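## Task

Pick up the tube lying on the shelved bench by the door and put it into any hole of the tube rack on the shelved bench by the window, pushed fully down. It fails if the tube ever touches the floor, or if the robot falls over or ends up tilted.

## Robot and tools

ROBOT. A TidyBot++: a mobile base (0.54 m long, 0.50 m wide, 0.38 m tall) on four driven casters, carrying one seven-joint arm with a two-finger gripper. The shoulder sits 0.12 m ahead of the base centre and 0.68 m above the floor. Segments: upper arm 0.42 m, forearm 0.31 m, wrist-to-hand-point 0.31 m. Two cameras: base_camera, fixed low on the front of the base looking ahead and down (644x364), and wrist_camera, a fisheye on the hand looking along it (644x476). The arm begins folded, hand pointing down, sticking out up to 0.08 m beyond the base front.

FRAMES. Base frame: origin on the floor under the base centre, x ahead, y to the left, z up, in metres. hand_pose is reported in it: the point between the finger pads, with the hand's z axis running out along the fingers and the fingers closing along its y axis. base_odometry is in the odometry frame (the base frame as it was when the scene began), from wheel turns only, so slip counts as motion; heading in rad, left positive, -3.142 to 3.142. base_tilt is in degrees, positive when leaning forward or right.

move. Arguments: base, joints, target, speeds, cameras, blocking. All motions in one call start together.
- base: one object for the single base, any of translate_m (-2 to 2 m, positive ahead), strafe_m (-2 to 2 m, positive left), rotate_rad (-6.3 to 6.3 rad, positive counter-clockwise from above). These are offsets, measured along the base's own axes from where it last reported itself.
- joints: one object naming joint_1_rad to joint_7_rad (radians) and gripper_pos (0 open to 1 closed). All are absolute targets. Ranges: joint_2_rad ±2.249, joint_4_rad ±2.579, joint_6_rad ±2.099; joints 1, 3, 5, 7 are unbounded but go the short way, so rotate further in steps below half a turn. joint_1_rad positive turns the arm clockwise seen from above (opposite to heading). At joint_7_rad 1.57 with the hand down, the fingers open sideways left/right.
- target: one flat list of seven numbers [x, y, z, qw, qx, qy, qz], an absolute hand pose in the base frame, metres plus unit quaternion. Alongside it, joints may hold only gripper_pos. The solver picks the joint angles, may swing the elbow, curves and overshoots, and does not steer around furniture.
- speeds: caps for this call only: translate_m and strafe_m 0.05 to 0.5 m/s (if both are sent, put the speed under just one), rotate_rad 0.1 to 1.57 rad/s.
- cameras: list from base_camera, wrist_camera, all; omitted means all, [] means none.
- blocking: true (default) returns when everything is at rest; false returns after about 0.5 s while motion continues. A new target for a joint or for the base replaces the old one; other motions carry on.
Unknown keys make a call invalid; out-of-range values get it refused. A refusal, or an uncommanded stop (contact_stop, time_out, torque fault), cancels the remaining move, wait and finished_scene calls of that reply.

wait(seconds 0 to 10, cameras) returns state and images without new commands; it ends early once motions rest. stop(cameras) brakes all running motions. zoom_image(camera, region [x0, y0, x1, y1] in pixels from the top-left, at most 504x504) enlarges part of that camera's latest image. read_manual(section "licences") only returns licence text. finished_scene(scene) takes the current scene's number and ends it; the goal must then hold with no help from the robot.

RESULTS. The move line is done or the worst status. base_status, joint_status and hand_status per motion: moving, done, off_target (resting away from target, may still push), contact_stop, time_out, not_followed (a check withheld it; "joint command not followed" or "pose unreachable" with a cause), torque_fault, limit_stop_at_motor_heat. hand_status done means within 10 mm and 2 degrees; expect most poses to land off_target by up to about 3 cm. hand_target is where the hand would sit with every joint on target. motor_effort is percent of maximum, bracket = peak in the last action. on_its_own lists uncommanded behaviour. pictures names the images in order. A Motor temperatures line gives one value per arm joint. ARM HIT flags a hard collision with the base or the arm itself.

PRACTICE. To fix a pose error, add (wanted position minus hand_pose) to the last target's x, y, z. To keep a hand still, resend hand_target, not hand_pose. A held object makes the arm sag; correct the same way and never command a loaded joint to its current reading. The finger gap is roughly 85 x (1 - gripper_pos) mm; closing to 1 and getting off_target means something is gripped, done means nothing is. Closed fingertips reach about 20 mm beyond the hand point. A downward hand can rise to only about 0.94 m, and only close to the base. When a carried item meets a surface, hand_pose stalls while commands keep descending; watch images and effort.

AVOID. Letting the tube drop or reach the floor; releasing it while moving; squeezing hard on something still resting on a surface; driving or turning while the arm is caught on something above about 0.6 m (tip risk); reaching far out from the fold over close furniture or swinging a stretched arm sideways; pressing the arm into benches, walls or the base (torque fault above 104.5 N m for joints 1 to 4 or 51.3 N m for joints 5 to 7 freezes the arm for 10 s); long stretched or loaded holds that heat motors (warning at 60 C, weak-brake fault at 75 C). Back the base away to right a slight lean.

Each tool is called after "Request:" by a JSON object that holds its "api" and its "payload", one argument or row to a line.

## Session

Request:
{"api": "move", "payload": {

}}

Scene clock: 0.00 s.
Motor temperatures (°C): [36 32 29 29 42 44 45]
base_odometry: x=+0.000 y=+0.000 heading=+0.000
base_tilt: forward=-0.3 right=+0.1
base_status: not commanded
joint_positions: joint_1_rad=-0.023 joint_2_rad=-0.347 joint_3_rad=+3.096 joint_4_rad=-2.548 joint_5_rad=-0.037 joint_6_rad=-0.908 joint_7_rad=+1.559 gripper_pos=+0.000
joint_status: not commanded
motor_effort: joint_1_rad=+1 joint_2_rad=-1 joint_3_rad=+0 joint_4_rad=+10 joint_5_rad=-1 joint_6_rad=+1 joint_7_rad=+0
hand_pose: x=+0.2387 y=+0.0168 z=+0.5809 quat_wxyz=(-0.008, +1.000, +0.016, +0.016) (m; base frame)
hand_target: x=+0.2387 y=+0.0168 z=+0.5809 quat_wxyz=(-0.008, +1.000, +0.016, +0.016) (m; base frame)
hand_status: not commanded
pictures: base_camera, wrist_camera
camera_calibration:
wrist_camera: T_world_to_cam=[[0.0663534, -0.997731, -0.0113907, 0.0023634], [-0.997766, -0.066436, 0.00703745, 0.283193], [-0.00777824, 0.0108983, -0.99991, 0.718897], [0, 0, 0, 1]] pos_world=[0.287995, 0.0133375, 0.716867]

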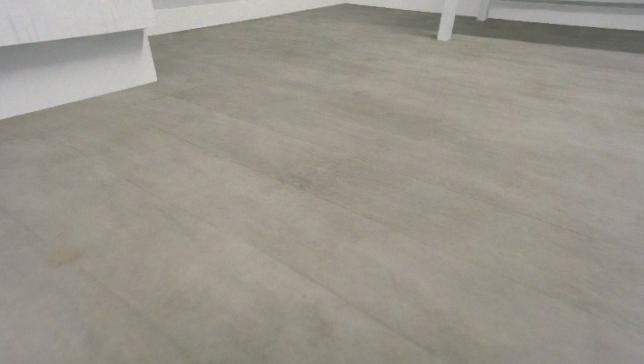

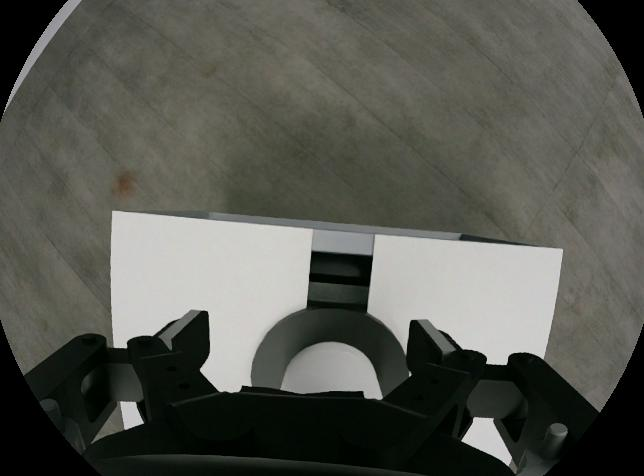

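Request:
{"api": "move", "payload": {
  "joints": {"joint_1_rad": 0.0, "joint_3_rad": 3.1416, "joint_4_rad": -2.3, "joint_5_rad": 0.0, "joint_6_rad": 0.3, "joint_7_rad": 1.6}
}}

Request:
{"api": "move", "payload": {
  "base": {"rotate_rad": 1.4}
}}

Scene clock: 26.17 s.
Motor temperatures (°C): [36 32 29 29 42 44 45]
move: done
base_odometry: x=+0.000 y=+0.000 heading=+0.000
base_tilt: forward=-0.3 right=+0.2
base_status: not commanded
joint_positions: joint_1_rad=-0.019 joint_2_rad=-0.347 joint_3_rad=+3.123 joint_4_rad=-2.316 joint_5_rad=-0.035 joint_6_rad=+0.239 joint_7_rad=+1.563 gripper_pos=+0.000
joint_status: all done
motor_effort: joint_1_rad=+0(1) joint_2_rad=-7(7) joint_3_rad=+1(1) joint_4_rad=+16(17) joint_5_rad=+0(2) joint_6_rad=+8(9) joint_7_rad=+0(2)
hand_pose: x=+0.5725 y=+0.0165 z=+0.9061 quat_wxyz=(-0.020, +0.761, -0.003, +0.648) (m; base frame)
hand_target: x=+0.5778 y=+0.0013 z=+0.9348 quat_wxyz=(+0.010, +0.735, +0.011, +0.677) (m; base frame)
hand_status: not commanded
pictures: base_camera, wrist_camera
camera_calibration:
wrist_camera: T_world_to_cam=[[0.0242819, -0.999705, 0.000278465, -0.00285747], [-0.197669, -0.00507424, -0.980256, 1.0494], [0.979968, 0.0237474, -0.197734, -0.245881], [0, 0, 0, 1]] pos_world=[0.448459, 0.00830732, 0.980066]

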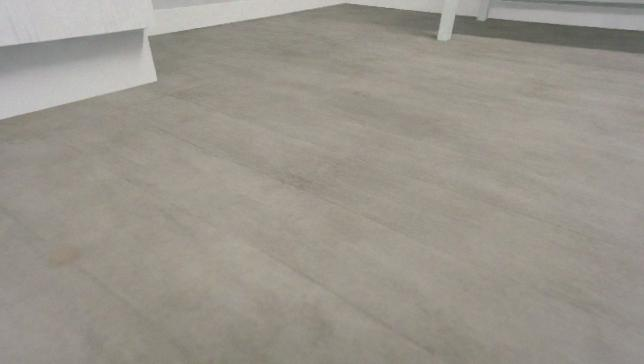

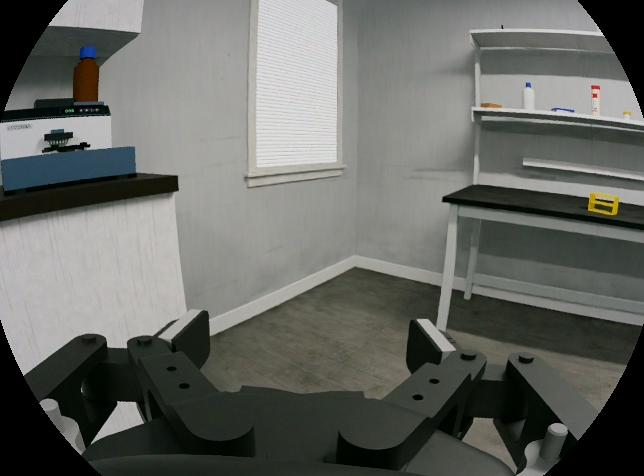

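Scene clock: 28.37 s.
Motor temperatures (°C): [36 32 29 29 42 44 45]
move: done
base_odometry: x=+0.000 y=+0.000 heading=+1.399
base_tilt: forward=-0.3 right=+0.1
base_status: done
joint_positions: joint_1_rad=-0.013 joint_2_rad=-0.347 joint_3_rad=+3.131 joint_4_rad=-2.316 joint_5_rad=-0.034 joint_6_rad=+0.242 joint_7_rad=+1.563 gripper_pos=+0.000
joint_status: not commanded
motor_effort: joint_1_rad=+1(2) joint_2_rad=-7(8) joint_3_rad=+1(2) joint_4_rad=+16(17) joint_5_rad=-1(1) joint_6_rad=+8(10) joint_7_rad=+1(2)
hand_pose: x=+0.5729 y=+0.0097 z=+0.9070 quat_wxyz=(-0.016, +0.760, -0.008, +0.649) (m; base frame)
hand_target: x=+0.5778 y=+0.0013 z=+0.9348 quat_wxyz=(+0.010, +0.735, +0.011, +0.677) (m; base frame)
hand_status: not commanded
pictures: base_camera, wrist_camera
camera_calibration:
wrist_camera: T_world_to_cam=[[0.0109563, -0.999939, -0.00151767, -0.000339125], [-0.19504, -0.000648427, -0.980795, 1.04926], [0.980734, 0.0110419, -0.195035, -0.248708], [0, 0, 0, 1]] pos_world=[0.448569, 0.00308747, 0.980606]

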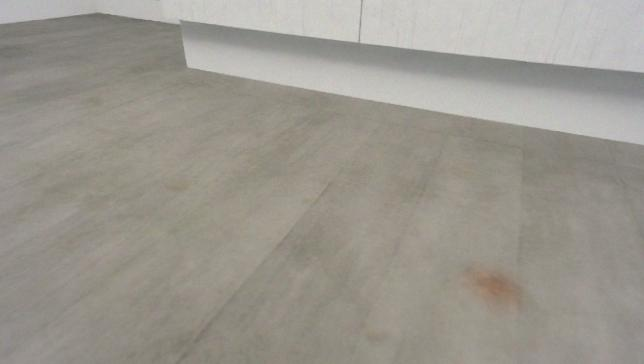

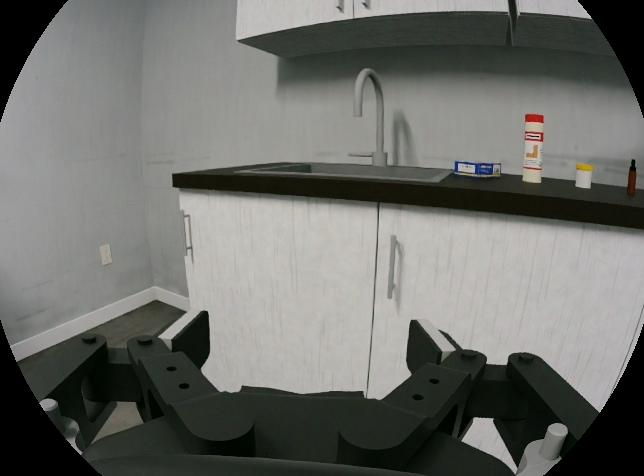

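Request:
{"api": "move", "payload": {
  "base": {"rotate_rad": 1.4}
}}

Scene clock: 36.53 s.
Motor temperatures (°C): [36 32 29 29 42 44 45]
move: done
base_odometry: x=+0.000 y=+0.000 heading=+2.798
base_tilt: forward=-0.3 right=+0.1
base_status: done
joint_positions: joint_1_rad=-0.011 joint_2_rad=-0.347 joint_3_rad=+3.134 joint_4_rad=-2.316 joint_5_rad=-0.033 joint_6_rad=+0.242 joint_7_rad=+1.563 gripper_pos=+0.000
joint_status: not commanded
motor_effort: joint_1_rad=+0(2) joint_2_rad=-7(8) joint_3_rad=+1(2) joint_4_rad=+16(16) joint_5_rad=+0(1) joint_6_rad=+9(10) joint_7_rad=+0(2)
hand_pose: x=+0.5730 y=+0.0080 z=+0.9071 quat_wxyz=(-0.015, +0.760, -0.010, +0.650) (m; base frame)
hand_target: x=+0.5778 y=+0.0013 z=+0.9348 quat_wxyz=(+0.010, +0.735, +0.011, +0.677) (m; base frame)
hand_status: not commanded
pictures: base_camera, wrist_camera
camera_calibration:
wrist_camera: T_world_to_cam=[[0.00754252, -0.99997, -0.00167526, -0.0000117223], [-0.194502, 0.000176243, -0.980902, 1.04924], [0.980873, 0.00772432, -0.194494, -0.24928], [0, 0, 0, 1]] pos_world=[0.44859, 0.00172887, 0.980717]

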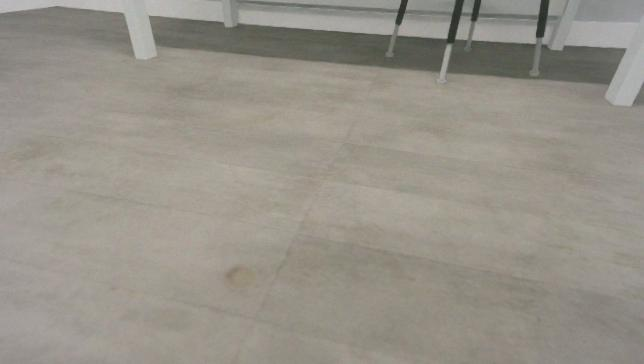

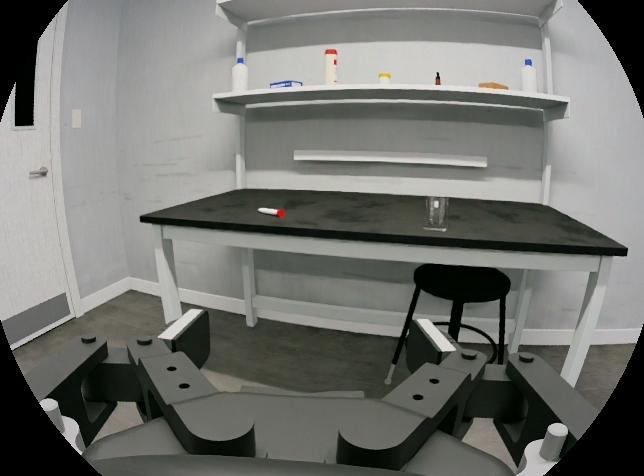

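Request:
{"api": "zoom_image", "payload": {
  "camera": "wrist_camera",
  "region": [200, 170, 360, 260]
}}

Request:
{"api": "zoom_image", "payload": {
  "camera": "wrist_camera",
  "region": [120, 150, 480, 360]
}}

Scaled by 3.150.

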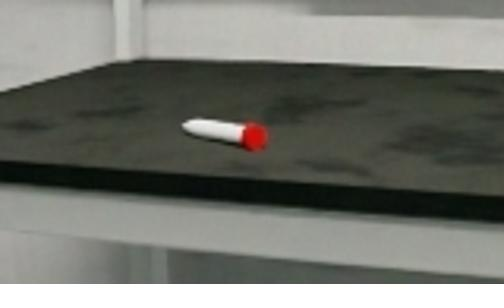

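Scaled by 1.400.

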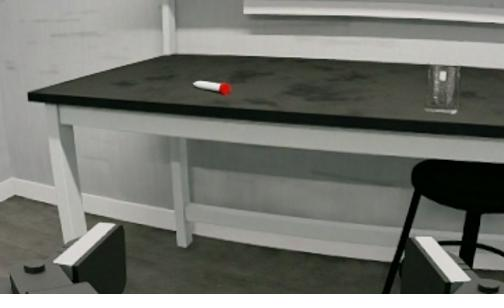

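Request:
{"api": "move", "payload": {
  "base": {"translate_m": 0.95, "strafe_m": -0.10, "rotate_rad": 0.222},
  "joints": {"joint_1_rad": 0.0, "joint_2_rad": -0.02, "joint_3_rad": 3.1416, "joint_4_rad": -1.45, "joint_5_rad": -0.4, "joint_6_rad": -1.08, "joint_7_rad": 2.35},
  "cameras": ["wrist_camera", "base_camera"]
}}

Scene clock: 249.43 s.
Motor temperatures (°C): [36 32 29 31 42 45 45]
move: done
base_odometry: x=-0.861 y=+0.415 heading=+3.021
base_tilt: forward=-0.3 right=+0.1
base_status: done
joint_positions: joint_1_rad=-0.010 joint_2_rad=-0.038 joint_3_rad=+3.134 joint_4_rad=-1.479 joint_5_rad=-0.362 joint_6_rad=-1.014 joint_7_rad=+2.311 gripper_pos=+0.000
joint_status: all done
motor_effort: joint_1_rad=+0(2) joint_2_rad=-16(19) joint_3_rad=+1(3) joint_4_rad=+16(18) joint_5_rad=-3(4) joint_6_rad=+5(10) joint_7_rad=+0(2)
hand_pose: x=+0.6079 y=+0.1037 z=+0.9193 quat_wxyz=(-0.047, +0.875, +0.307, +0.372) (m; base frame)
hand_target: x=+0.6026 y=+0.1082 z=+0.9169 quat_wxyz=(-0.065, +0.875, +0.322, +0.356) (m; base frame)
hand_status: not commanded
pictures: base_camera, wrist_camera
camera_calibration:
wrist_camera: T_world_to_cam=[[0.589279, -0.789796, 0.170212, -0.43797], [-0.538959, -0.541228, -0.645442, 1.02505], [0.601891, 0.288608, -0.744602, 0.4251], [0, 0, 0, 1]] pos_world=[0.554685, 0.0861932, 1.05269]

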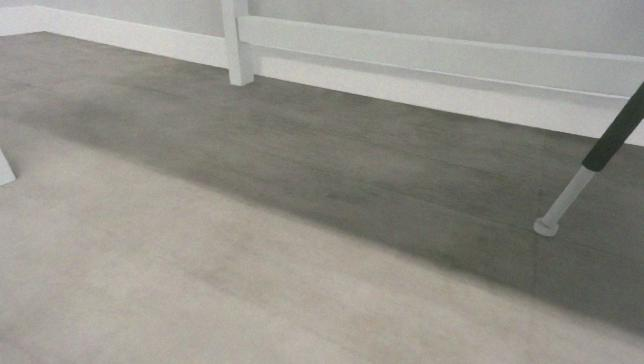

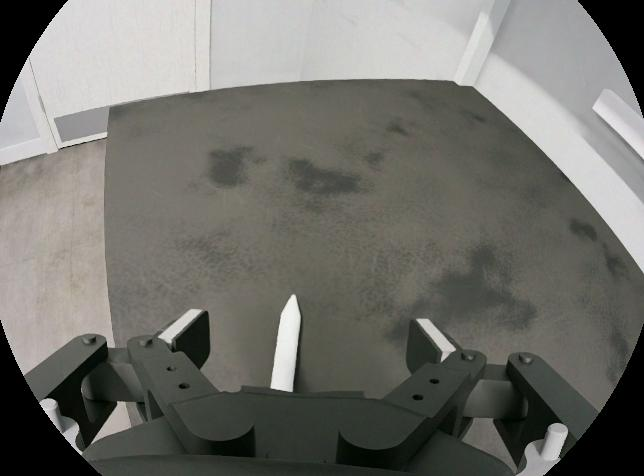

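Request:
{"api": "zoom_image", "payload": {
  "camera": "wrist_camera",
  "region": [240, 280, 340, 400]
}}

Scaled by 4.200.

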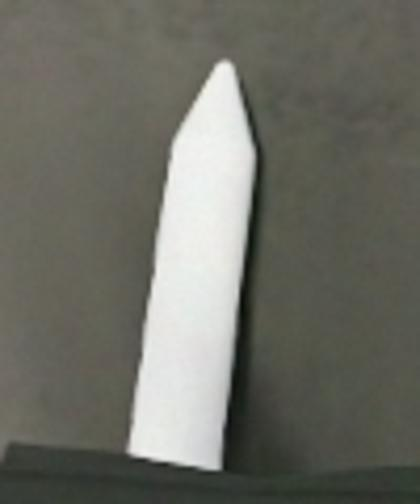

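Request:
{"api": "move", "payload": {
  "base": {"strafe_m": 0.0046},
  "joints": {"joint_2_rad": 0.088, "joint_4_rad": -1.625, "joint_5_rad": -0.285, "joint_6_rad": -1.10, "joint_7_rad": 2.21},
  "cameras": ["wrist_camera"]
}}

Scene clock: 333.90 s.
Motor temperatures (°C): [36 32 29 31 42 44 45]
move: done
base_odometry: x=-0.861 y=+0.410 heading=+3.020
base_tilt: forward=-0.3 right=+0.1
base_status: done
joint_positions: joint_1_rad=-0.010 joint_2_rad=+0.074 joint_3_rad=+3.135 joint_4_rad=-1.613 joint_5_rad=-0.318 joint_6_rad=-1.037 joint_7_rad=+2.246 gripper_pos=+0.000
joint_status: all done
motor_effort: joint_1_rad=+1(3) joint_2_rad=-19(22) joint_3_rad=+1(3) joint_4_rad=+15(17) joint_5_rad=-3(5) joint_6_rad=+3(6) joint_7_rad=-1(1)
hand_pose: x=+0.5885 y=+0.0930 z=+0.7941 quat_wxyz=(-0.076, +0.926, +0.280, +0.242) (m; base frame)
hand_target: x=+0.5692 y=+0.0793 z=+0.7729 quat_wxyz=(-0.078, +0.941, +0.266, +0.196) (m; base frame)
hand_status: not commanded
pictures: wrist_camera
camera_calibration:
wrist_camera: T_world_to_cam=[[0.579108, -0.815137, 0.0136323, -0.280959], [-0.721796, -0.520426, -0.456255, 0.883468], [0.379004, 0.254381, -0.889745, 0.596183], [0, 0, 0, 1]] pos_world=[0.574433, 0.079102, 0.937367]

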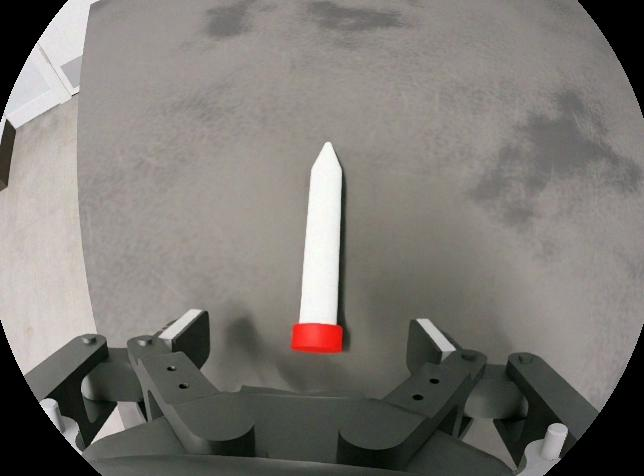

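Request:
{"api": "move", "payload": {
  "base": {"translate_m": 0.0038, "strafe_m": -0.0052},
  "joints": {"joint_4_rad": -1.644, "gripper_pos": 0.5},
  "cameras": ["wrist_camera"]
}}

Scene clock: 369.10 s.
Motor temperatures (°C): [36 32 29 31 42 44 45]
move: done
base_odometry: x=-0.865 y=+0.416 heading=+3.021
base_tilt: forward=-0.3 right=+0.1
base_status: done
joint_positions: joint_1_rad=-0.009 joint_2_rad=+0.074 joint_3_rad=+3.135 joint_4_rad=-1.626 joint_5_rad=-0.318 joint_6_rad=-1.040 joint_7_rad=+2.246 gripper_pos=+0.500
joint_status: all done
motor_effort: joint_1_rad=+1(3) joint_2_rad=-19(22) joint_3_rad=+0(3) joint_4_rad=+14(16) joint_5_rad=-3(3) joint_6_rad=+2(5) joint_7_rad=-1(1)
hand_pose: x=+0.5839 y=+0.0923 z=+0.7878 quat_wxyz=(-0.078, +0.928, +0.279, +0.235) (m; base frame)
hand_target: x=+0.5629 y=+0.0793 z=+0.7651 quat_wxyz=(-0.080, +0.942, +0.265, +0.187) (m; base frame)
hand_status: not commanded
pictures: wrist_camera
camera_calibration:
wrist_camera: T_world_to_cam=[[0.578652, -0.815559, 0.00500611, -0.271748], [-0.729294, -0.520174, -0.444465, 0.871964], [0.365092, 0.25354, -0.895782, 0.605534], [0, 0, 0, 1]] pos_world=[0.57209, 0.0784194, 0.931344]

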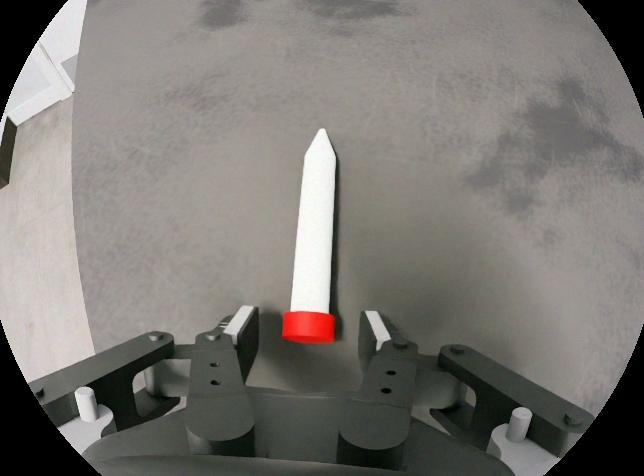

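Request:
{"api": "move", "payload": {
  "joints": {"gripper_pos": 0.72},
  "cameras": ["wrist_camera"]
}}

Request:
{"api": "move", "payload": {
  "joints": {"gripper_pos": 0.87},
  "cameras": ["wrist_camera"]
}}

Scene clock: 382.93 s.
Motor temperatures (°C): [36 32 29 31 42 44 45]
move: done
base_odometry: x=-0.865 y=+0.416 heading=+3.021
base_tilt: forward=-0.3 right=+0.1
base_status: not commanded
joint_positions: joint_1_rad=-0.009 joint_2_rad=+0.074 joint_3_rad=+3.135 joint_4_rad=-1.626 joint_5_rad=-0.318 joint_6_rad=-1.040 joint_7_rad=+2.246 gripper_pos=+0.720
joint_status: all done
motor_effort: joint_1_rad=+1(1) joint_2_rad=-19(19) joint_3_rad=+0(1) joint_4_rad=+14(15) joint_5_rad=-3(3) joint_6_rad=+3(4) joint_7_rad=+0(1)
hand_pose: x=+0.5839 y=+0.0923 z=+0.7878 quat_wxyz=(-0.078, +0.928, +0.279, +0.235) (m; base frame)
hand_target: x=+0.5629 y=+0.0793 z=+0.7651 quat_wxyz=(-0.080, +0.942, +0.265, +0.187) (m; base frame)
hand_status: not commanded
pictures: wrist_camera
camera_calibration:
wrist_camera: T_world_to_cam=[[0.578668, -0.815548, 0.00497135, -0.271718], [-0.72931, -0.520187, -0.444424, 0.871927], [0.365035, 0.253548, -0.895803, 0.605582], [0, 0, 0, 1]] pos_world=[0.572082, 0.0784217, 0.931338]

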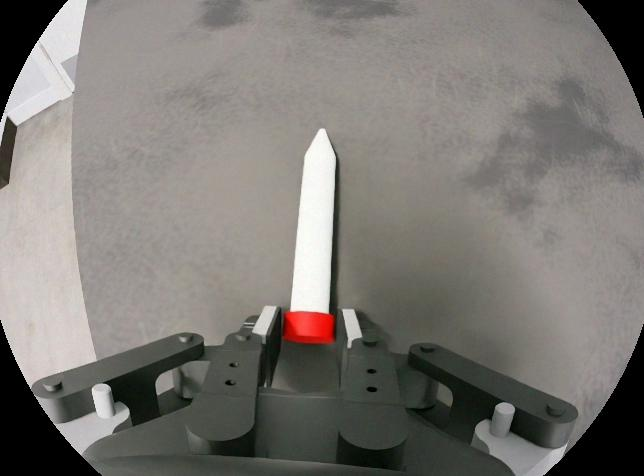

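Scene clock: 383.50 s.
Motor temperatures (°C): [36 32 29 31 42 44 45]
move: off_target
base_odometry: x=-0.865 y=+0.416 heading=+3.021
base_tilt: forward=-0.3 right=+0.1
base_status: not commanded
joint_positions: joint_1_rad=-0.009 joint_2_rad=+0.073 joint_3_rad=+3.135 joint_4_rad=-1.626 joint_5_rad=-0.318 joint_6_rad=-1.040 joint_7_rad=+2.246 gripper_pos=+0.806
joint_status: gripper_pos off_target (ended at +0.806, target +0.870)
motor_effort: joint_1_rad=+0(1) joint_2_rad=-17(19) joint_3_rad=+1(1) joint_4_rad=+13(15) joint_5_rad=-3(3) joint_6_rad=+2(4) joint_7_rad=+0(1)
hand_pose: x=+0.5837 y=+0.0923 z=+0.7882 quat_wxyz=(-0.078, +0.928, +0.279, +0.235) (m; base frame)
hand_target: x=+0.5629 y=+0.0793 z=+0.7651 quat_wxyz=(-0.080, +0.942, +0.265, +0.187) (m; base frame)
hand_status: not commanded
pictures: wrist_camera
camera_calibration:
wrist_camera: T_world_to_cam=[[0.578679, -0.815537, 0.0054076, -0.271968], [-0.72896, -0.520197, -0.444985, 0.872206], [0.365715, 0.253562, -0.895521, 0.605368], [0, 0, 0, 1]] pos_world=[0.571793, 0.0784213, 0.93171]

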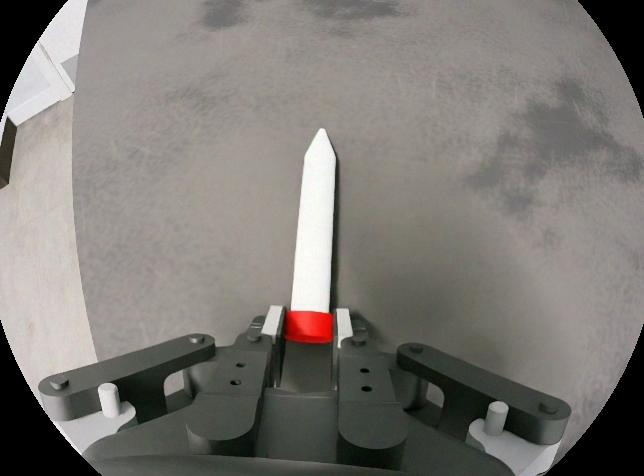

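Request:
{"api": "move", "payload": {
  "joints": {"joint_2_rad": -0.22},
  "cameras": ["wrist_camera"]
}}

Scene clock: 441.47 s.
Motor temperatures (°C): [36 32 29 31 42 44 45]
move: done
base_odometry: x=-0.865 y=+0.416 heading=+3.021
base_tilt: forward=-0.3 right=+0.1
base_status: not commanded
joint_positions: joint_1_rad=-0.009 joint_2_rad=-0.219 joint_3_rad=+3.135 joint_4_rad=-1.631 joint_5_rad=-0.318 joint_6_rad=-1.043 joint_7_rad=+2.246 gripper_pos=+0.806
joint_status: all done
motor_effort: joint_1_rad=+0(1) joint_2_rad=-10(22) joint_3_rad=+1(2) joint_4_rad=+16(16) joint_5_rad=-3(3) joint_6_rad=+4(6) joint_7_rad=-1(2)
hand_pose: x=+0.5317 y=+0.0919 z=+0.9146 quat_wxyz=(-0.039, +0.885, +0.288, +0.364) (m; base frame)
hand_target: x=+0.5168 y=+0.0793 z=+0.8958 quat_wxyz=(-0.039, +0.902, +0.275, +0.330) (m; base frame)
hand_status: not commanded
pictures: wrist_camera
camera_calibration:
wrist_camera: T_world_to_cam=[[0.555056, -0.815173, 0.165547, -0.376797], [-0.574314, -0.519534, -0.632652, 0.979765], [0.601728, 0.256081, -0.756536, 0.484843], [0, 0, 0, 1]] pos_world=[0.480093, 0.077707, 1.04903]

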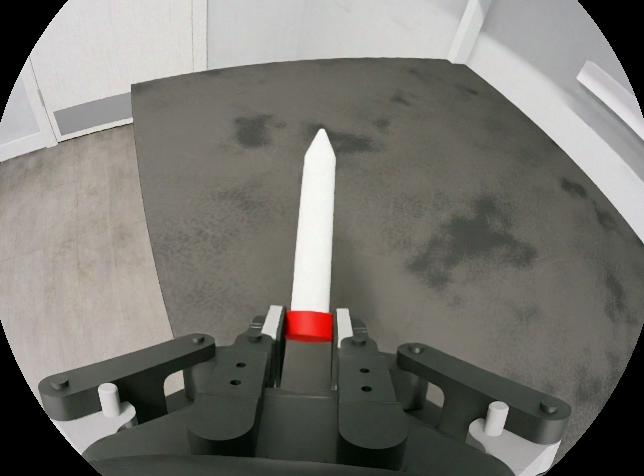

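Request:
{"api": "move", "payload": {
  "base": {"translate_m": -1.866, "strafe_m": 0.781, "rotate_rad": 2.576},
  "speeds": {"rotate_rad": 0.8},
  "joints": {"joint_1_rad": 0.01, "joint_2_rad": -0.49, "joint_3_rad": 3.1416, "joint_4_rad": -1.72, "joint_5_rad": 0.01, "joint_6_rad": -0.82, "joint_7_rad": 4.78}
}}

Scene clock: 458.23 s.
Motor temperatures (°C): [36 32 29 30 42 44 45]
move: done
base_odometry: x=+0.894 y=-0.585 heading=-0.686
base_tilt: forward=-0.3 right=+0.1
base_status: done
joint_positions: joint_1_rad=-0.005 joint_2_rad=-0.481 joint_3_rad=+3.141 joint_4_rad=-1.698 joint_5_rad=-0.026 joint_6_rad=-0.876 joint_7_rad=+4.743 gripper_pos=+0.806
joint_status: all done
motor_effort: joint_1_rad=+0(2) joint_2_rad=-3(13) joint_3_rad=+1(2) joint_4_rad=+16(17) joint_5_rad=-1(4) joint_6_rad=+7(9) joint_7_rad=+0(2)
hand_pose: x=+0.4890 y=+0.0095 z=+1.0084 quat_wxyz=(+0.500, -0.013, +0.866, +0.006) (m; base frame)
hand_target: x=+0.4935 y=-0.0047 z=+1.0146 quat_wxyz=(+0.519, -0.026, +0.854, -0.025) (m; base frame)
hand_status: not commanded
pictures: base_camera, wrist_camera
camera_calibration:
wrist_camera: T_world_to_cam=[[-0.0484351, 0.998344, -0.0310328, 0.0403066], [0.462856, 0.0499659, 0.885024, -1.07132], [0.885109, 0.0285025, -0.46451, 0.171672], [0, 0, 0, 1]] pos_world=[0.345873, 0.00839679, 1.02914]

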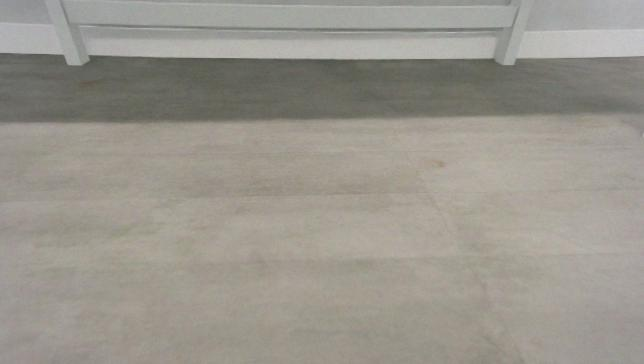

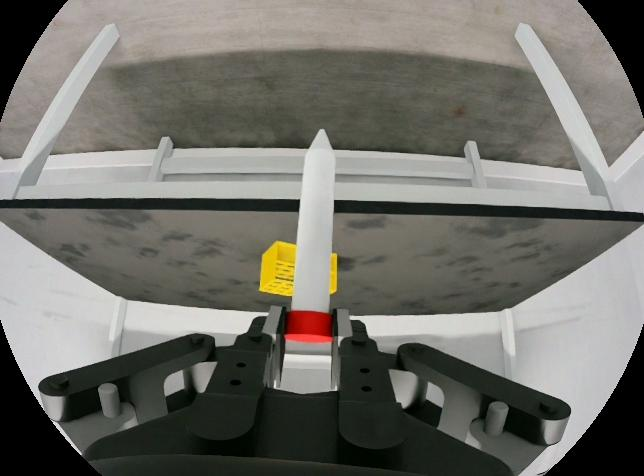

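Request:
{"api": "zoom_image", "payload": {
  "camera": "wrist_camera",
  "region": [240, 220, 360, 310]
}}

Scaled by 4.200.

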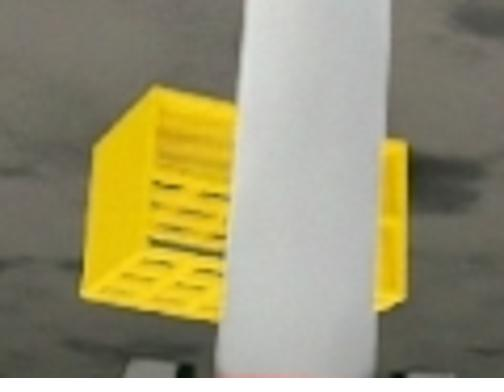

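Request:
{"api": "move", "payload": {
  "base": {"translate_m": 0.40, "strafe_m": -0.026},
  "cameras": ["wrist_camera"]
}}

Request:
{"api": "zoom_image", "payload": {
  "camera": "wrist_camera",
  "region": [210, 120, 430, 320]
}}

Scene clock: 514.83 s.
Motor temperatures (°C): [36 32 29 30 42 44 45]
move: done
base_odometry: x=+1.187 y=-0.858 heading=-0.685
base_tilt: forward=-0.3 right=+0.1
base_status: done
joint_positions: joint_1_rad=-0.005 joint_2_rad=-0.483 joint_3_rad=+3.141 joint_4_rad=-1.700 joint_5_rad=-0.025 joint_6_rad=-0.873 joint_7_rad=+4.743 gripper_pos=+0.806
joint_status: not commanded
motor_effort: joint_1_rad=+1(1) joint_2_rad=-3(7) joint_3_rad=+1(2) joint_4_rad=+16(17) joint_5_rad=-1(1) joint_6_rad=+7(9) joint_7_rad=+0(2)
hand_pose: x=+0.4887 y=+0.0094 z=+1.0090 quat_wxyz=(+0.502, -0.013, +0.865, +0.006) (m; base frame)
hand_target: x=+0.4935 y=-0.0047 z=+1.0146 quat_wxyz=(+0.519, -0.026, +0.854, -0.025) (m; base frame)
hand_status: not commanded
pictures: wrist_camera
camera_calibration:
wrist_camera: T_world_to_cam=[[-0.0481427, 0.998345, -0.0314447, 0.0406721], [0.459696, 0.0500947, 0.886662, -1.07182], [0.88677, 0.0282313, -0.461347, 0.168281], [0, 0, 0, 1]] pos_world=[0.345445, 0.00833718, 1.02926]

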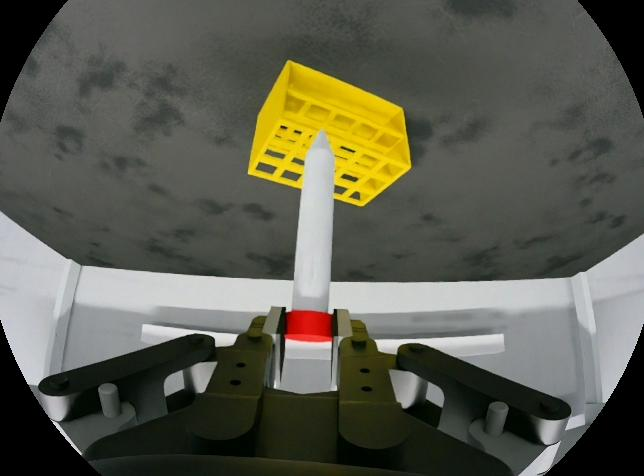

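Scaled by 2.291.

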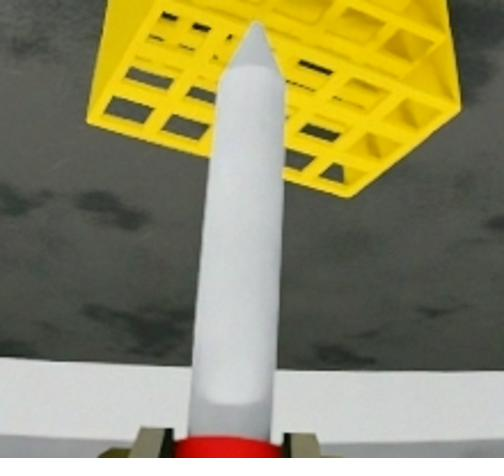

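Request:
{"api": "zoom_image", "payload": {
  "camera": "wrist_camera",
  "region": [240, 55, 420, 215]
}}

Scaled by 2.800.

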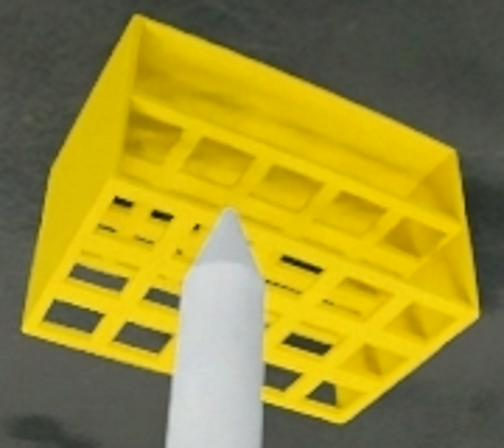

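Request:
{"api": "move", "payload": {
  "base": {"translate_m": 0.098, "strafe_m": 0.0093},
  "speeds": {"translate_m": 0.2},
  "joints": {"joint_2_rad": -0.501, "joint_4_rad": -1.787, "joint_6_rad": -0.762},
  "cameras": ["wrist_camera"]
}}

Request:
{"api": "zoom_image", "payload": {
  "camera": "wrist_camera",
  "region": [220, 40, 430, 220]
}}

Scene clock: 586.37 s.
Motor temperatures (°C): [36 32 29 30 42 45 45]
move: done
base_odometry: x=+1.269 y=-0.913 heading=-0.685
base_tilt: forward=-0.3 right=+0.1
base_status: done
joint_positions: joint_1_rad=-0.005 joint_2_rad=-0.496 joint_3_rad=+3.141 joint_4_rad=-1.767 joint_5_rad=-0.025 joint_6_rad=-0.819 joint_7_rad=+4.743 gripper_pos=+0.806
joint_status: all done
motor_effort: joint_1_rad=+1(1) joint_2_rad=-3(6) joint_3_rad=+1(2) joint_4_rad=+16(18) joint_5_rad=-1(1) joint_6_rad=+7(8) joint_7_rad=+0(1)
hand_pose: x=+0.4894 y=+0.0091 z=+0.9904 quat_wxyz=(+0.502, -0.013, +0.865, +0.006) (m; base frame)
hand_target: x=+0.4951 y=-0.0046 z=+0.9962 quat_wxyz=(+0.519, -0.026, +0.854, -0.025) (m; base frame)
hand_status: not commanded
pictures: wrist_camera
camera_calibration:
wrist_camera: T_world_to_cam=[[-0.0467304, 0.998417, -0.0313099, 0.0396469], [0.459485, 0.049316, 0.886815, -1.0556], [0.886955, 0.0270548, -0.461062, 0.158704], [0, 0, 0, 1]] pos_world=[0.346124, 0.00818038, 1.01054]

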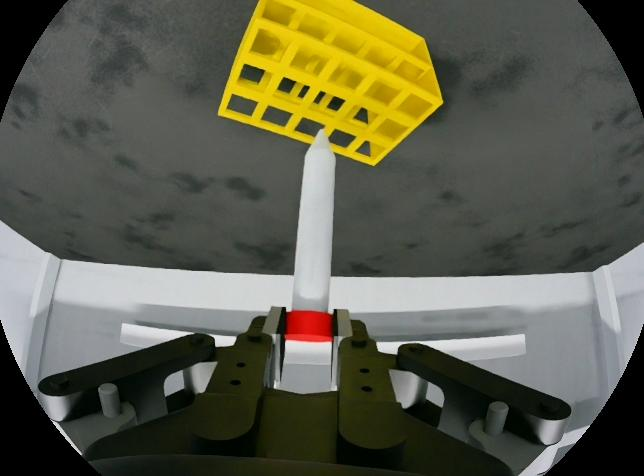

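Scaled by 2.400.

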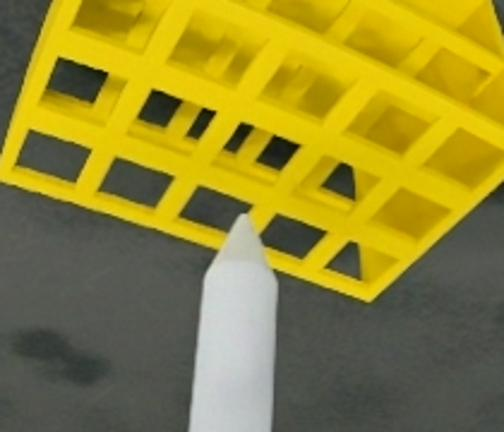

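Request:
{"api": "move", "payload": {
  "base": {"translate_m": 0.004, "strafe_m": 0.004},
  "joints": {"joint_2_rad": -0.512, "joint_4_rad": -1.854, "joint_6_rad": -0.71},
  "cameras": ["wrist_camera"]
}}

Request:
{"api": "zoom_image", "payload": {
  "camera": "wrist_camera",
  "region": [240, 20, 420, 180]
}}

Scene clock: 627.13 s.
Motor temperatures (°C): [36 32 29 30 42 45 45]
move: done
base_odometry: x=+1.275 y=-0.913 heading=-0.686
base_tilt: forward=-0.3 right=+0.1
base_status: done
joint_positions: joint_1_rad=-0.005 joint_2_rad=-0.499 joint_3_rad=+3.141 joint_4_rad=-1.836 joint_5_rad=-0.024 joint_6_rad=-0.768 joint_7_rad=+4.743 gripper_pos=+0.806
joint_status: all done
motor_effort: joint_1_rad=+1(1) joint_2_rad=-3(5) joint_3_rad=+1(3) joint_4_rad=+16(18) joint_5_rad=-1(1) joint_6_rad=+7(8) joint_7_rad=-1(1)
hand_pose: x=+0.4915 y=+0.0084 z=+0.9657 quat_wxyz=(+0.496, -0.012, +0.868, +0.005) (m; base frame)
hand_target: x=+0.4949 y=-0.0044 z=+0.9758 quat_wxyz=(+0.518, -0.026, +0.855, -0.025) (m; base frame)
hand_status: not commanded
pictures: wrist_camera
camera_calibration:
wrist_camera: T_world_to_cam=[[-0.0453804, 0.998478, -0.0313562, 0.0389796], [0.473036, 0.0491245, 0.879673, -1.03443], [0.879874, 0.0250873, -0.474545, 0.162008], [0, 0, 0, 1]] pos_world=[0.348544, 0.00783116, 0.98806]

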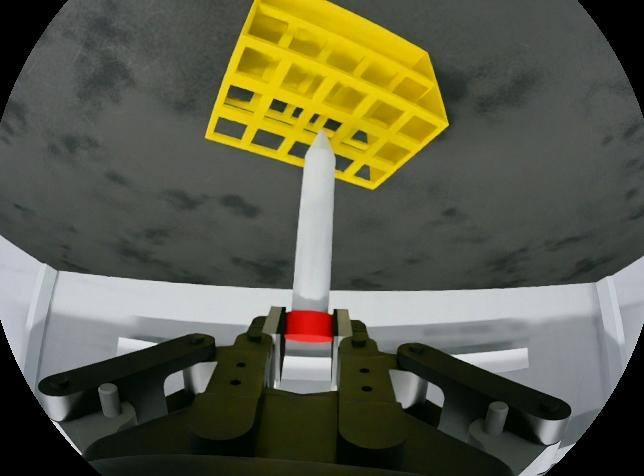

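Scaled by 2.800.

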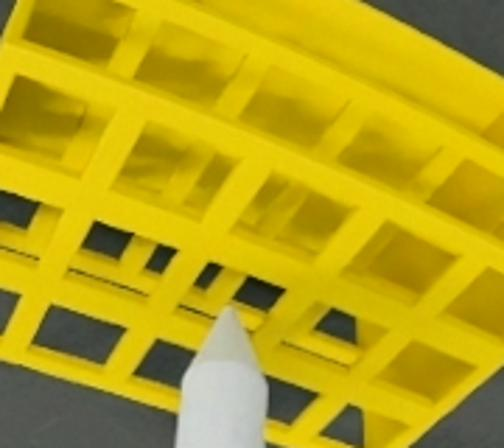

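Request:
{"api": "move", "payload": {
  "base": {"translate_m": 0.0015, "strafe_m": 0.001},
  "joints": {"joint_2_rad": -0.523, "joint_4_rad": -1.904, "joint_6_rad": -0.667},
  "cameras": ["wrist_camera"]
}}

Request:
{"api": "zoom_image", "payload": {
  "camera": "wrist_camera",
  "region": [240, 40, 420, 200]
}}

Scene clock: 653.57 s.
Motor temperatures (°C): [36 32 29 30 42 45 45]
move: done
base_odometry: x=+1.277 y=-0.913 heading=-0.686
base_tilt: forward=-0.3 right=+0.1
base_status: done
joint_positions: joint_1_rad=-0.004 joint_2_rad=-0.507 joint_3_rad=+3.141 joint_4_rad=-1.885 joint_5_rad=-0.024 joint_6_rad=-0.725 joint_7_rad=+4.743 gripper_pos=+0.806
joint_status: all done
motor_effort: joint_1_rad=+1(1) joint_2_rad=-3(4) joint_3_rad=+0(2) joint_4_rad=+17(18) joint_5_rad=-1(1) joint_6_rad=+7(8) joint_7_rad=+0(1)
hand_pose: x=+0.4915 y=+0.0081 z=+0.9523 quat_wxyz=(+0.497, -0.012, +0.868, +0.005) (m; base frame)
hand_target: x=+0.4940 y=-0.0043 z=+0.9627 quat_wxyz=(+0.519, -0.026, +0.854, -0.025) (m; base frame)
hand_status: not commanded
pictures: wrist_camera
camera_calibration:
wrist_camera: T_world_to_cam=[[-0.0440853, 0.998526, -0.0316628, 0.0385858], [0.470779, 0.0487182, 0.880905, -1.02266], [0.881149, 0.0239287, -0.472233, 0.152769], [0, 0, 0, 1]] pos_world=[0.348534, 0.00763748, 0.974228]

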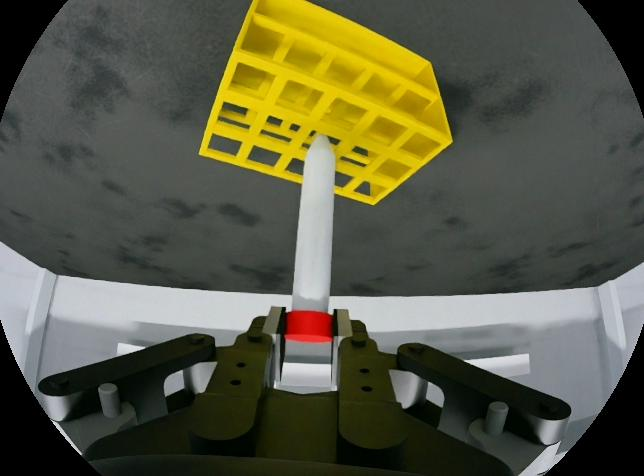

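Scaled by 2.800.

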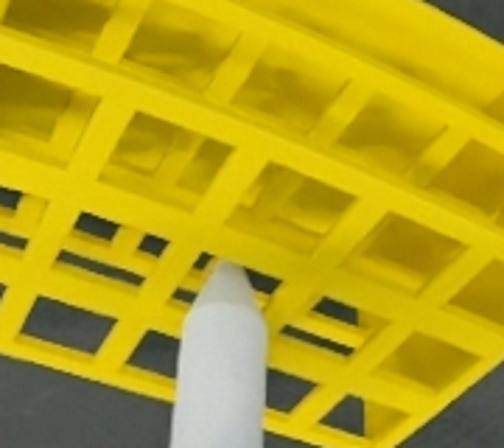

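Request:
{"api": "move", "payload": {
  "base": {"translate_m": 0.0012},
  "joints": {"joint_2_rad": -0.534, "joint_4_rad": -1.971, "joint_6_rad": -0.609},
  "cameras": ["wrist_camera"]
}}

Request:
{"api": "zoom_image", "payload": {
  "camera": "wrist_camera",
  "region": [240, 60, 420, 220]
}}

Scene clock: 676.37 s.
Motor temperatures (°C): [36 32 29 30 42 45 45]
move: done
base_odometry: x=+1.278 y=-0.914 heading=-0.686
base_tilt: forward=-0.3 right=+0.1
base_status: done
joint_positions: joint_1_rad=-0.004 joint_2_rad=-0.518 joint_3_rad=+3.141 joint_4_rad=-1.952 joint_5_rad=-0.023 joint_6_rad=-0.667 joint_7_rad=+4.743 gripper_pos=+0.806
joint_status: all done
motor_effort: joint_1_rad=+1(1) joint_2_rad=-2(3) joint_3_rad=+1(2) joint_4_rad=+17(18) joint_5_rad=+0(2) joint_6_rad=+7(9) joint_7_rad=+0(1)
hand_pose: x=+0.4905 y=+0.0076 z=+0.9332 quat_wxyz=(+0.497, -0.011, +0.867, +0.004) (m; base frame)
hand_target: x=+0.4932 y=-0.0042 z=+0.9435 quat_wxyz=(+0.520, -0.027, +0.853, -0.025) (m; base frame)
hand_status: not commanded
pictures: wrist_camera
camera_calibration:
wrist_camera: T_world_to_cam=[[-0.0425486, 0.998586, -0.03188, 0.0378218], [0.46916, 0.048142, 0.8818, -1.0054], [0.882087, 0.0225625, -0.470545, 0.142622], [0, 0, 0, 1]] pos_world=[0.347497, 0.00741561, 0.954875]

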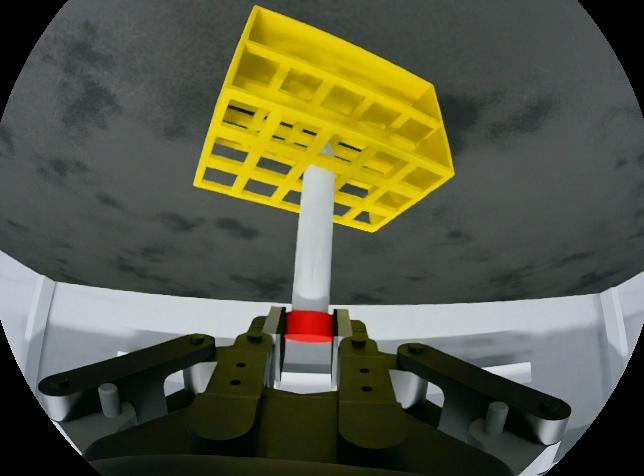

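Scaled by 2.800.

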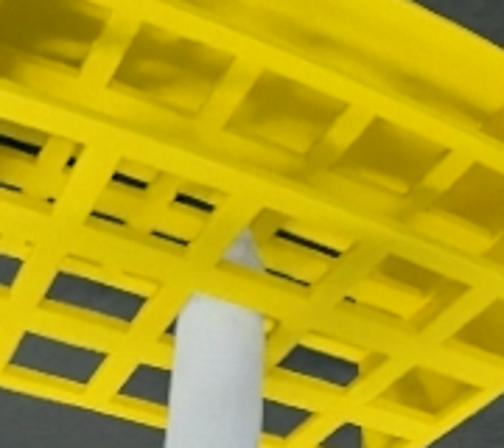

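Request:
{"api": "zoom_image", "payload": {
  "camera": "wrist_camera",
  "region": [290, 100, 370, 180]
}}

Scaled by 6.300.

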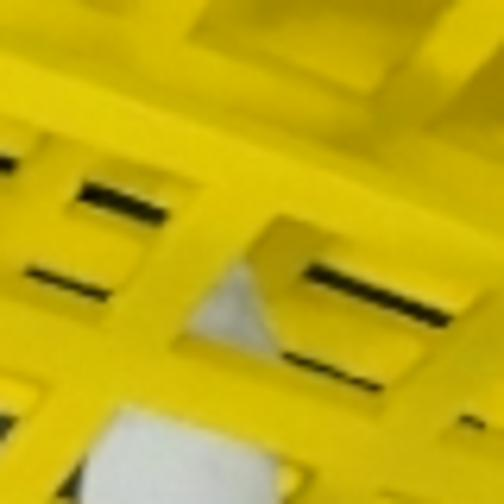

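Request:
{"api": "move", "payload": {
  "joints": {"joint_2_rad": -0.543, "joint_4_rad": -2.038, "joint_6_rad": -0.551},
  "cameras": ["wrist_camera"]
}}

Request:
{"api": "zoom_image", "payload": {
  "camera": "wrist_camera",
  "region": [240, 80, 420, 240]
}}

Scene clock: 737.30 s.
Motor temperatures (°C): [36 32 29 30 42 45 45]
move: done
base_odometry: x=+1.278 y=-0.914 heading=-0.686
base_tilt: forward=-0.3 right=+0.1
base_status: not commanded
joint_positions: joint_1_rad=-0.004 joint_2_rad=-0.527 joint_3_rad=+3.141 joint_4_rad=-2.019 joint_5_rad=-0.023 joint_6_rad=-0.610 joint_7_rad=+4.743 gripper_pos=+0.806
joint_status: all done
motor_effort: joint_1_rad=+0(1) joint_2_rad=-2(3) joint_3_rad=+0(2) joint_4_rad=+17(18) joint_5_rad=+0(1) joint_6_rad=+7(8) joint_7_rad=+0(1)
hand_pose: x=+0.4892 y=+0.0073 z=+0.9127 quat_wxyz=(+0.497, -0.011, +0.868, +0.004) (m; base frame)
hand_target: x=+0.4918 y=-0.0040 z=+0.9234 quat_wxyz=(+0.520, -0.027, +0.853, -0.025) (m; base frame)
hand_status: not commanded
pictures: wrist_camera
camera_calibration:
wrist_camera: T_world_to_cam=[[-0.0412674, 0.998645, -0.031692, 0.0366577], [0.470365, 0.0474019, 0.881198, -0.986765], [0.881507, 0.0214579, -0.471684, 0.13551], [0, 0, 0, 1]] pos_world=[0.346199, 0.00725864, 0.934615]

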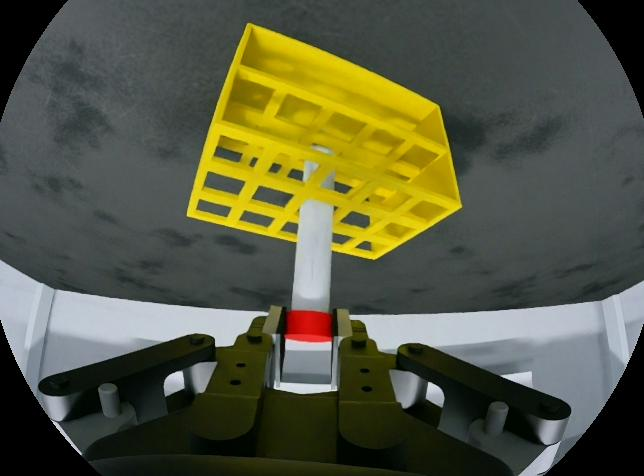

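Scaled by 2.800.

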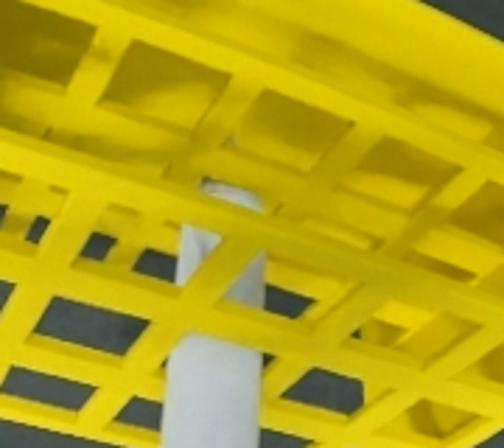

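Request:
{"api": "move", "payload": {
  "joints": {"joint_2_rad": -0.551, "joint_4_rad": -2.088, "joint_6_rad": -0.507},
  "cameras": ["wrist_camera"]
}}

Request:
{"api": "zoom_image", "payload": {
  "camera": "wrist_camera",
  "region": [240, 80, 420, 240]
}}

Scene clock: 750.37 s.
Motor temperatures (°C): [36 32 29 30 42 45 45]
move: done
base_odometry: x=+1.278 y=-0.914 heading=-0.686
base_tilt: forward=-0.3 right=+0.1
base_status: not commanded
joint_positions: joint_1_rad=-0.004 joint_2_rad=-0.535 joint_3_rad=+3.141 joint_4_rad=-2.068 joint_5_rad=-0.023 joint_6_rad=-0.564 joint_7_rad=+4.743 gripper_pos=+0.806
joint_status: all done
motor_effort: joint_1_rad=+1(1) joint_2_rad=-2(3) joint_3_rad=+1(1) joint_4_rad=+17(17) joint_5_rad=-1(1) joint_6_rad=+7(8) joint_7_rad=+0(1)
hand_pose: x=+0.4877 y=+0.0070 z=+0.8990 quat_wxyz=(+0.499, -0.010, +0.867, +0.004) (m; base frame)
hand_target: x=+0.4900 y=-0.0039 z=+0.9091 quat_wxyz=(+0.521, -0.027, +0.853, -0.025) (m; base frame)
hand_status: not commanded
pictures: wrist_camera
camera_calibration:
wrist_camera: T_world_to_cam=[[-0.0400821, 0.998691, -0.0317768, 0.0359462], [0.466904, 0.0468368, 0.883067, -0.973985], [0.883399, 0.0205585, -0.46817, 0.126263], [0, 0, 0, 1]] pos_world=[0.344658, 0.00712341, 0.920349]

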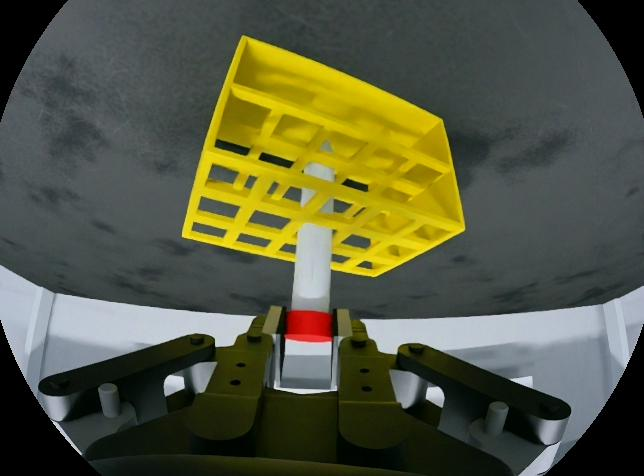

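Scaled by 2.800.

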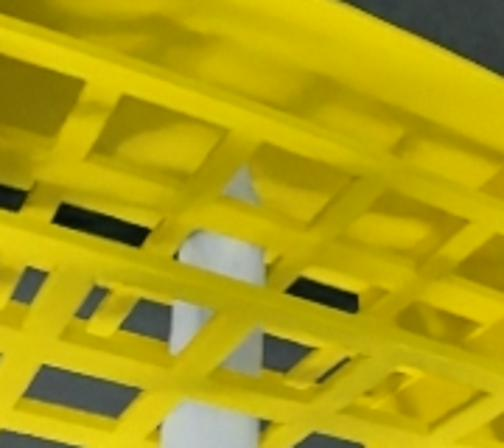

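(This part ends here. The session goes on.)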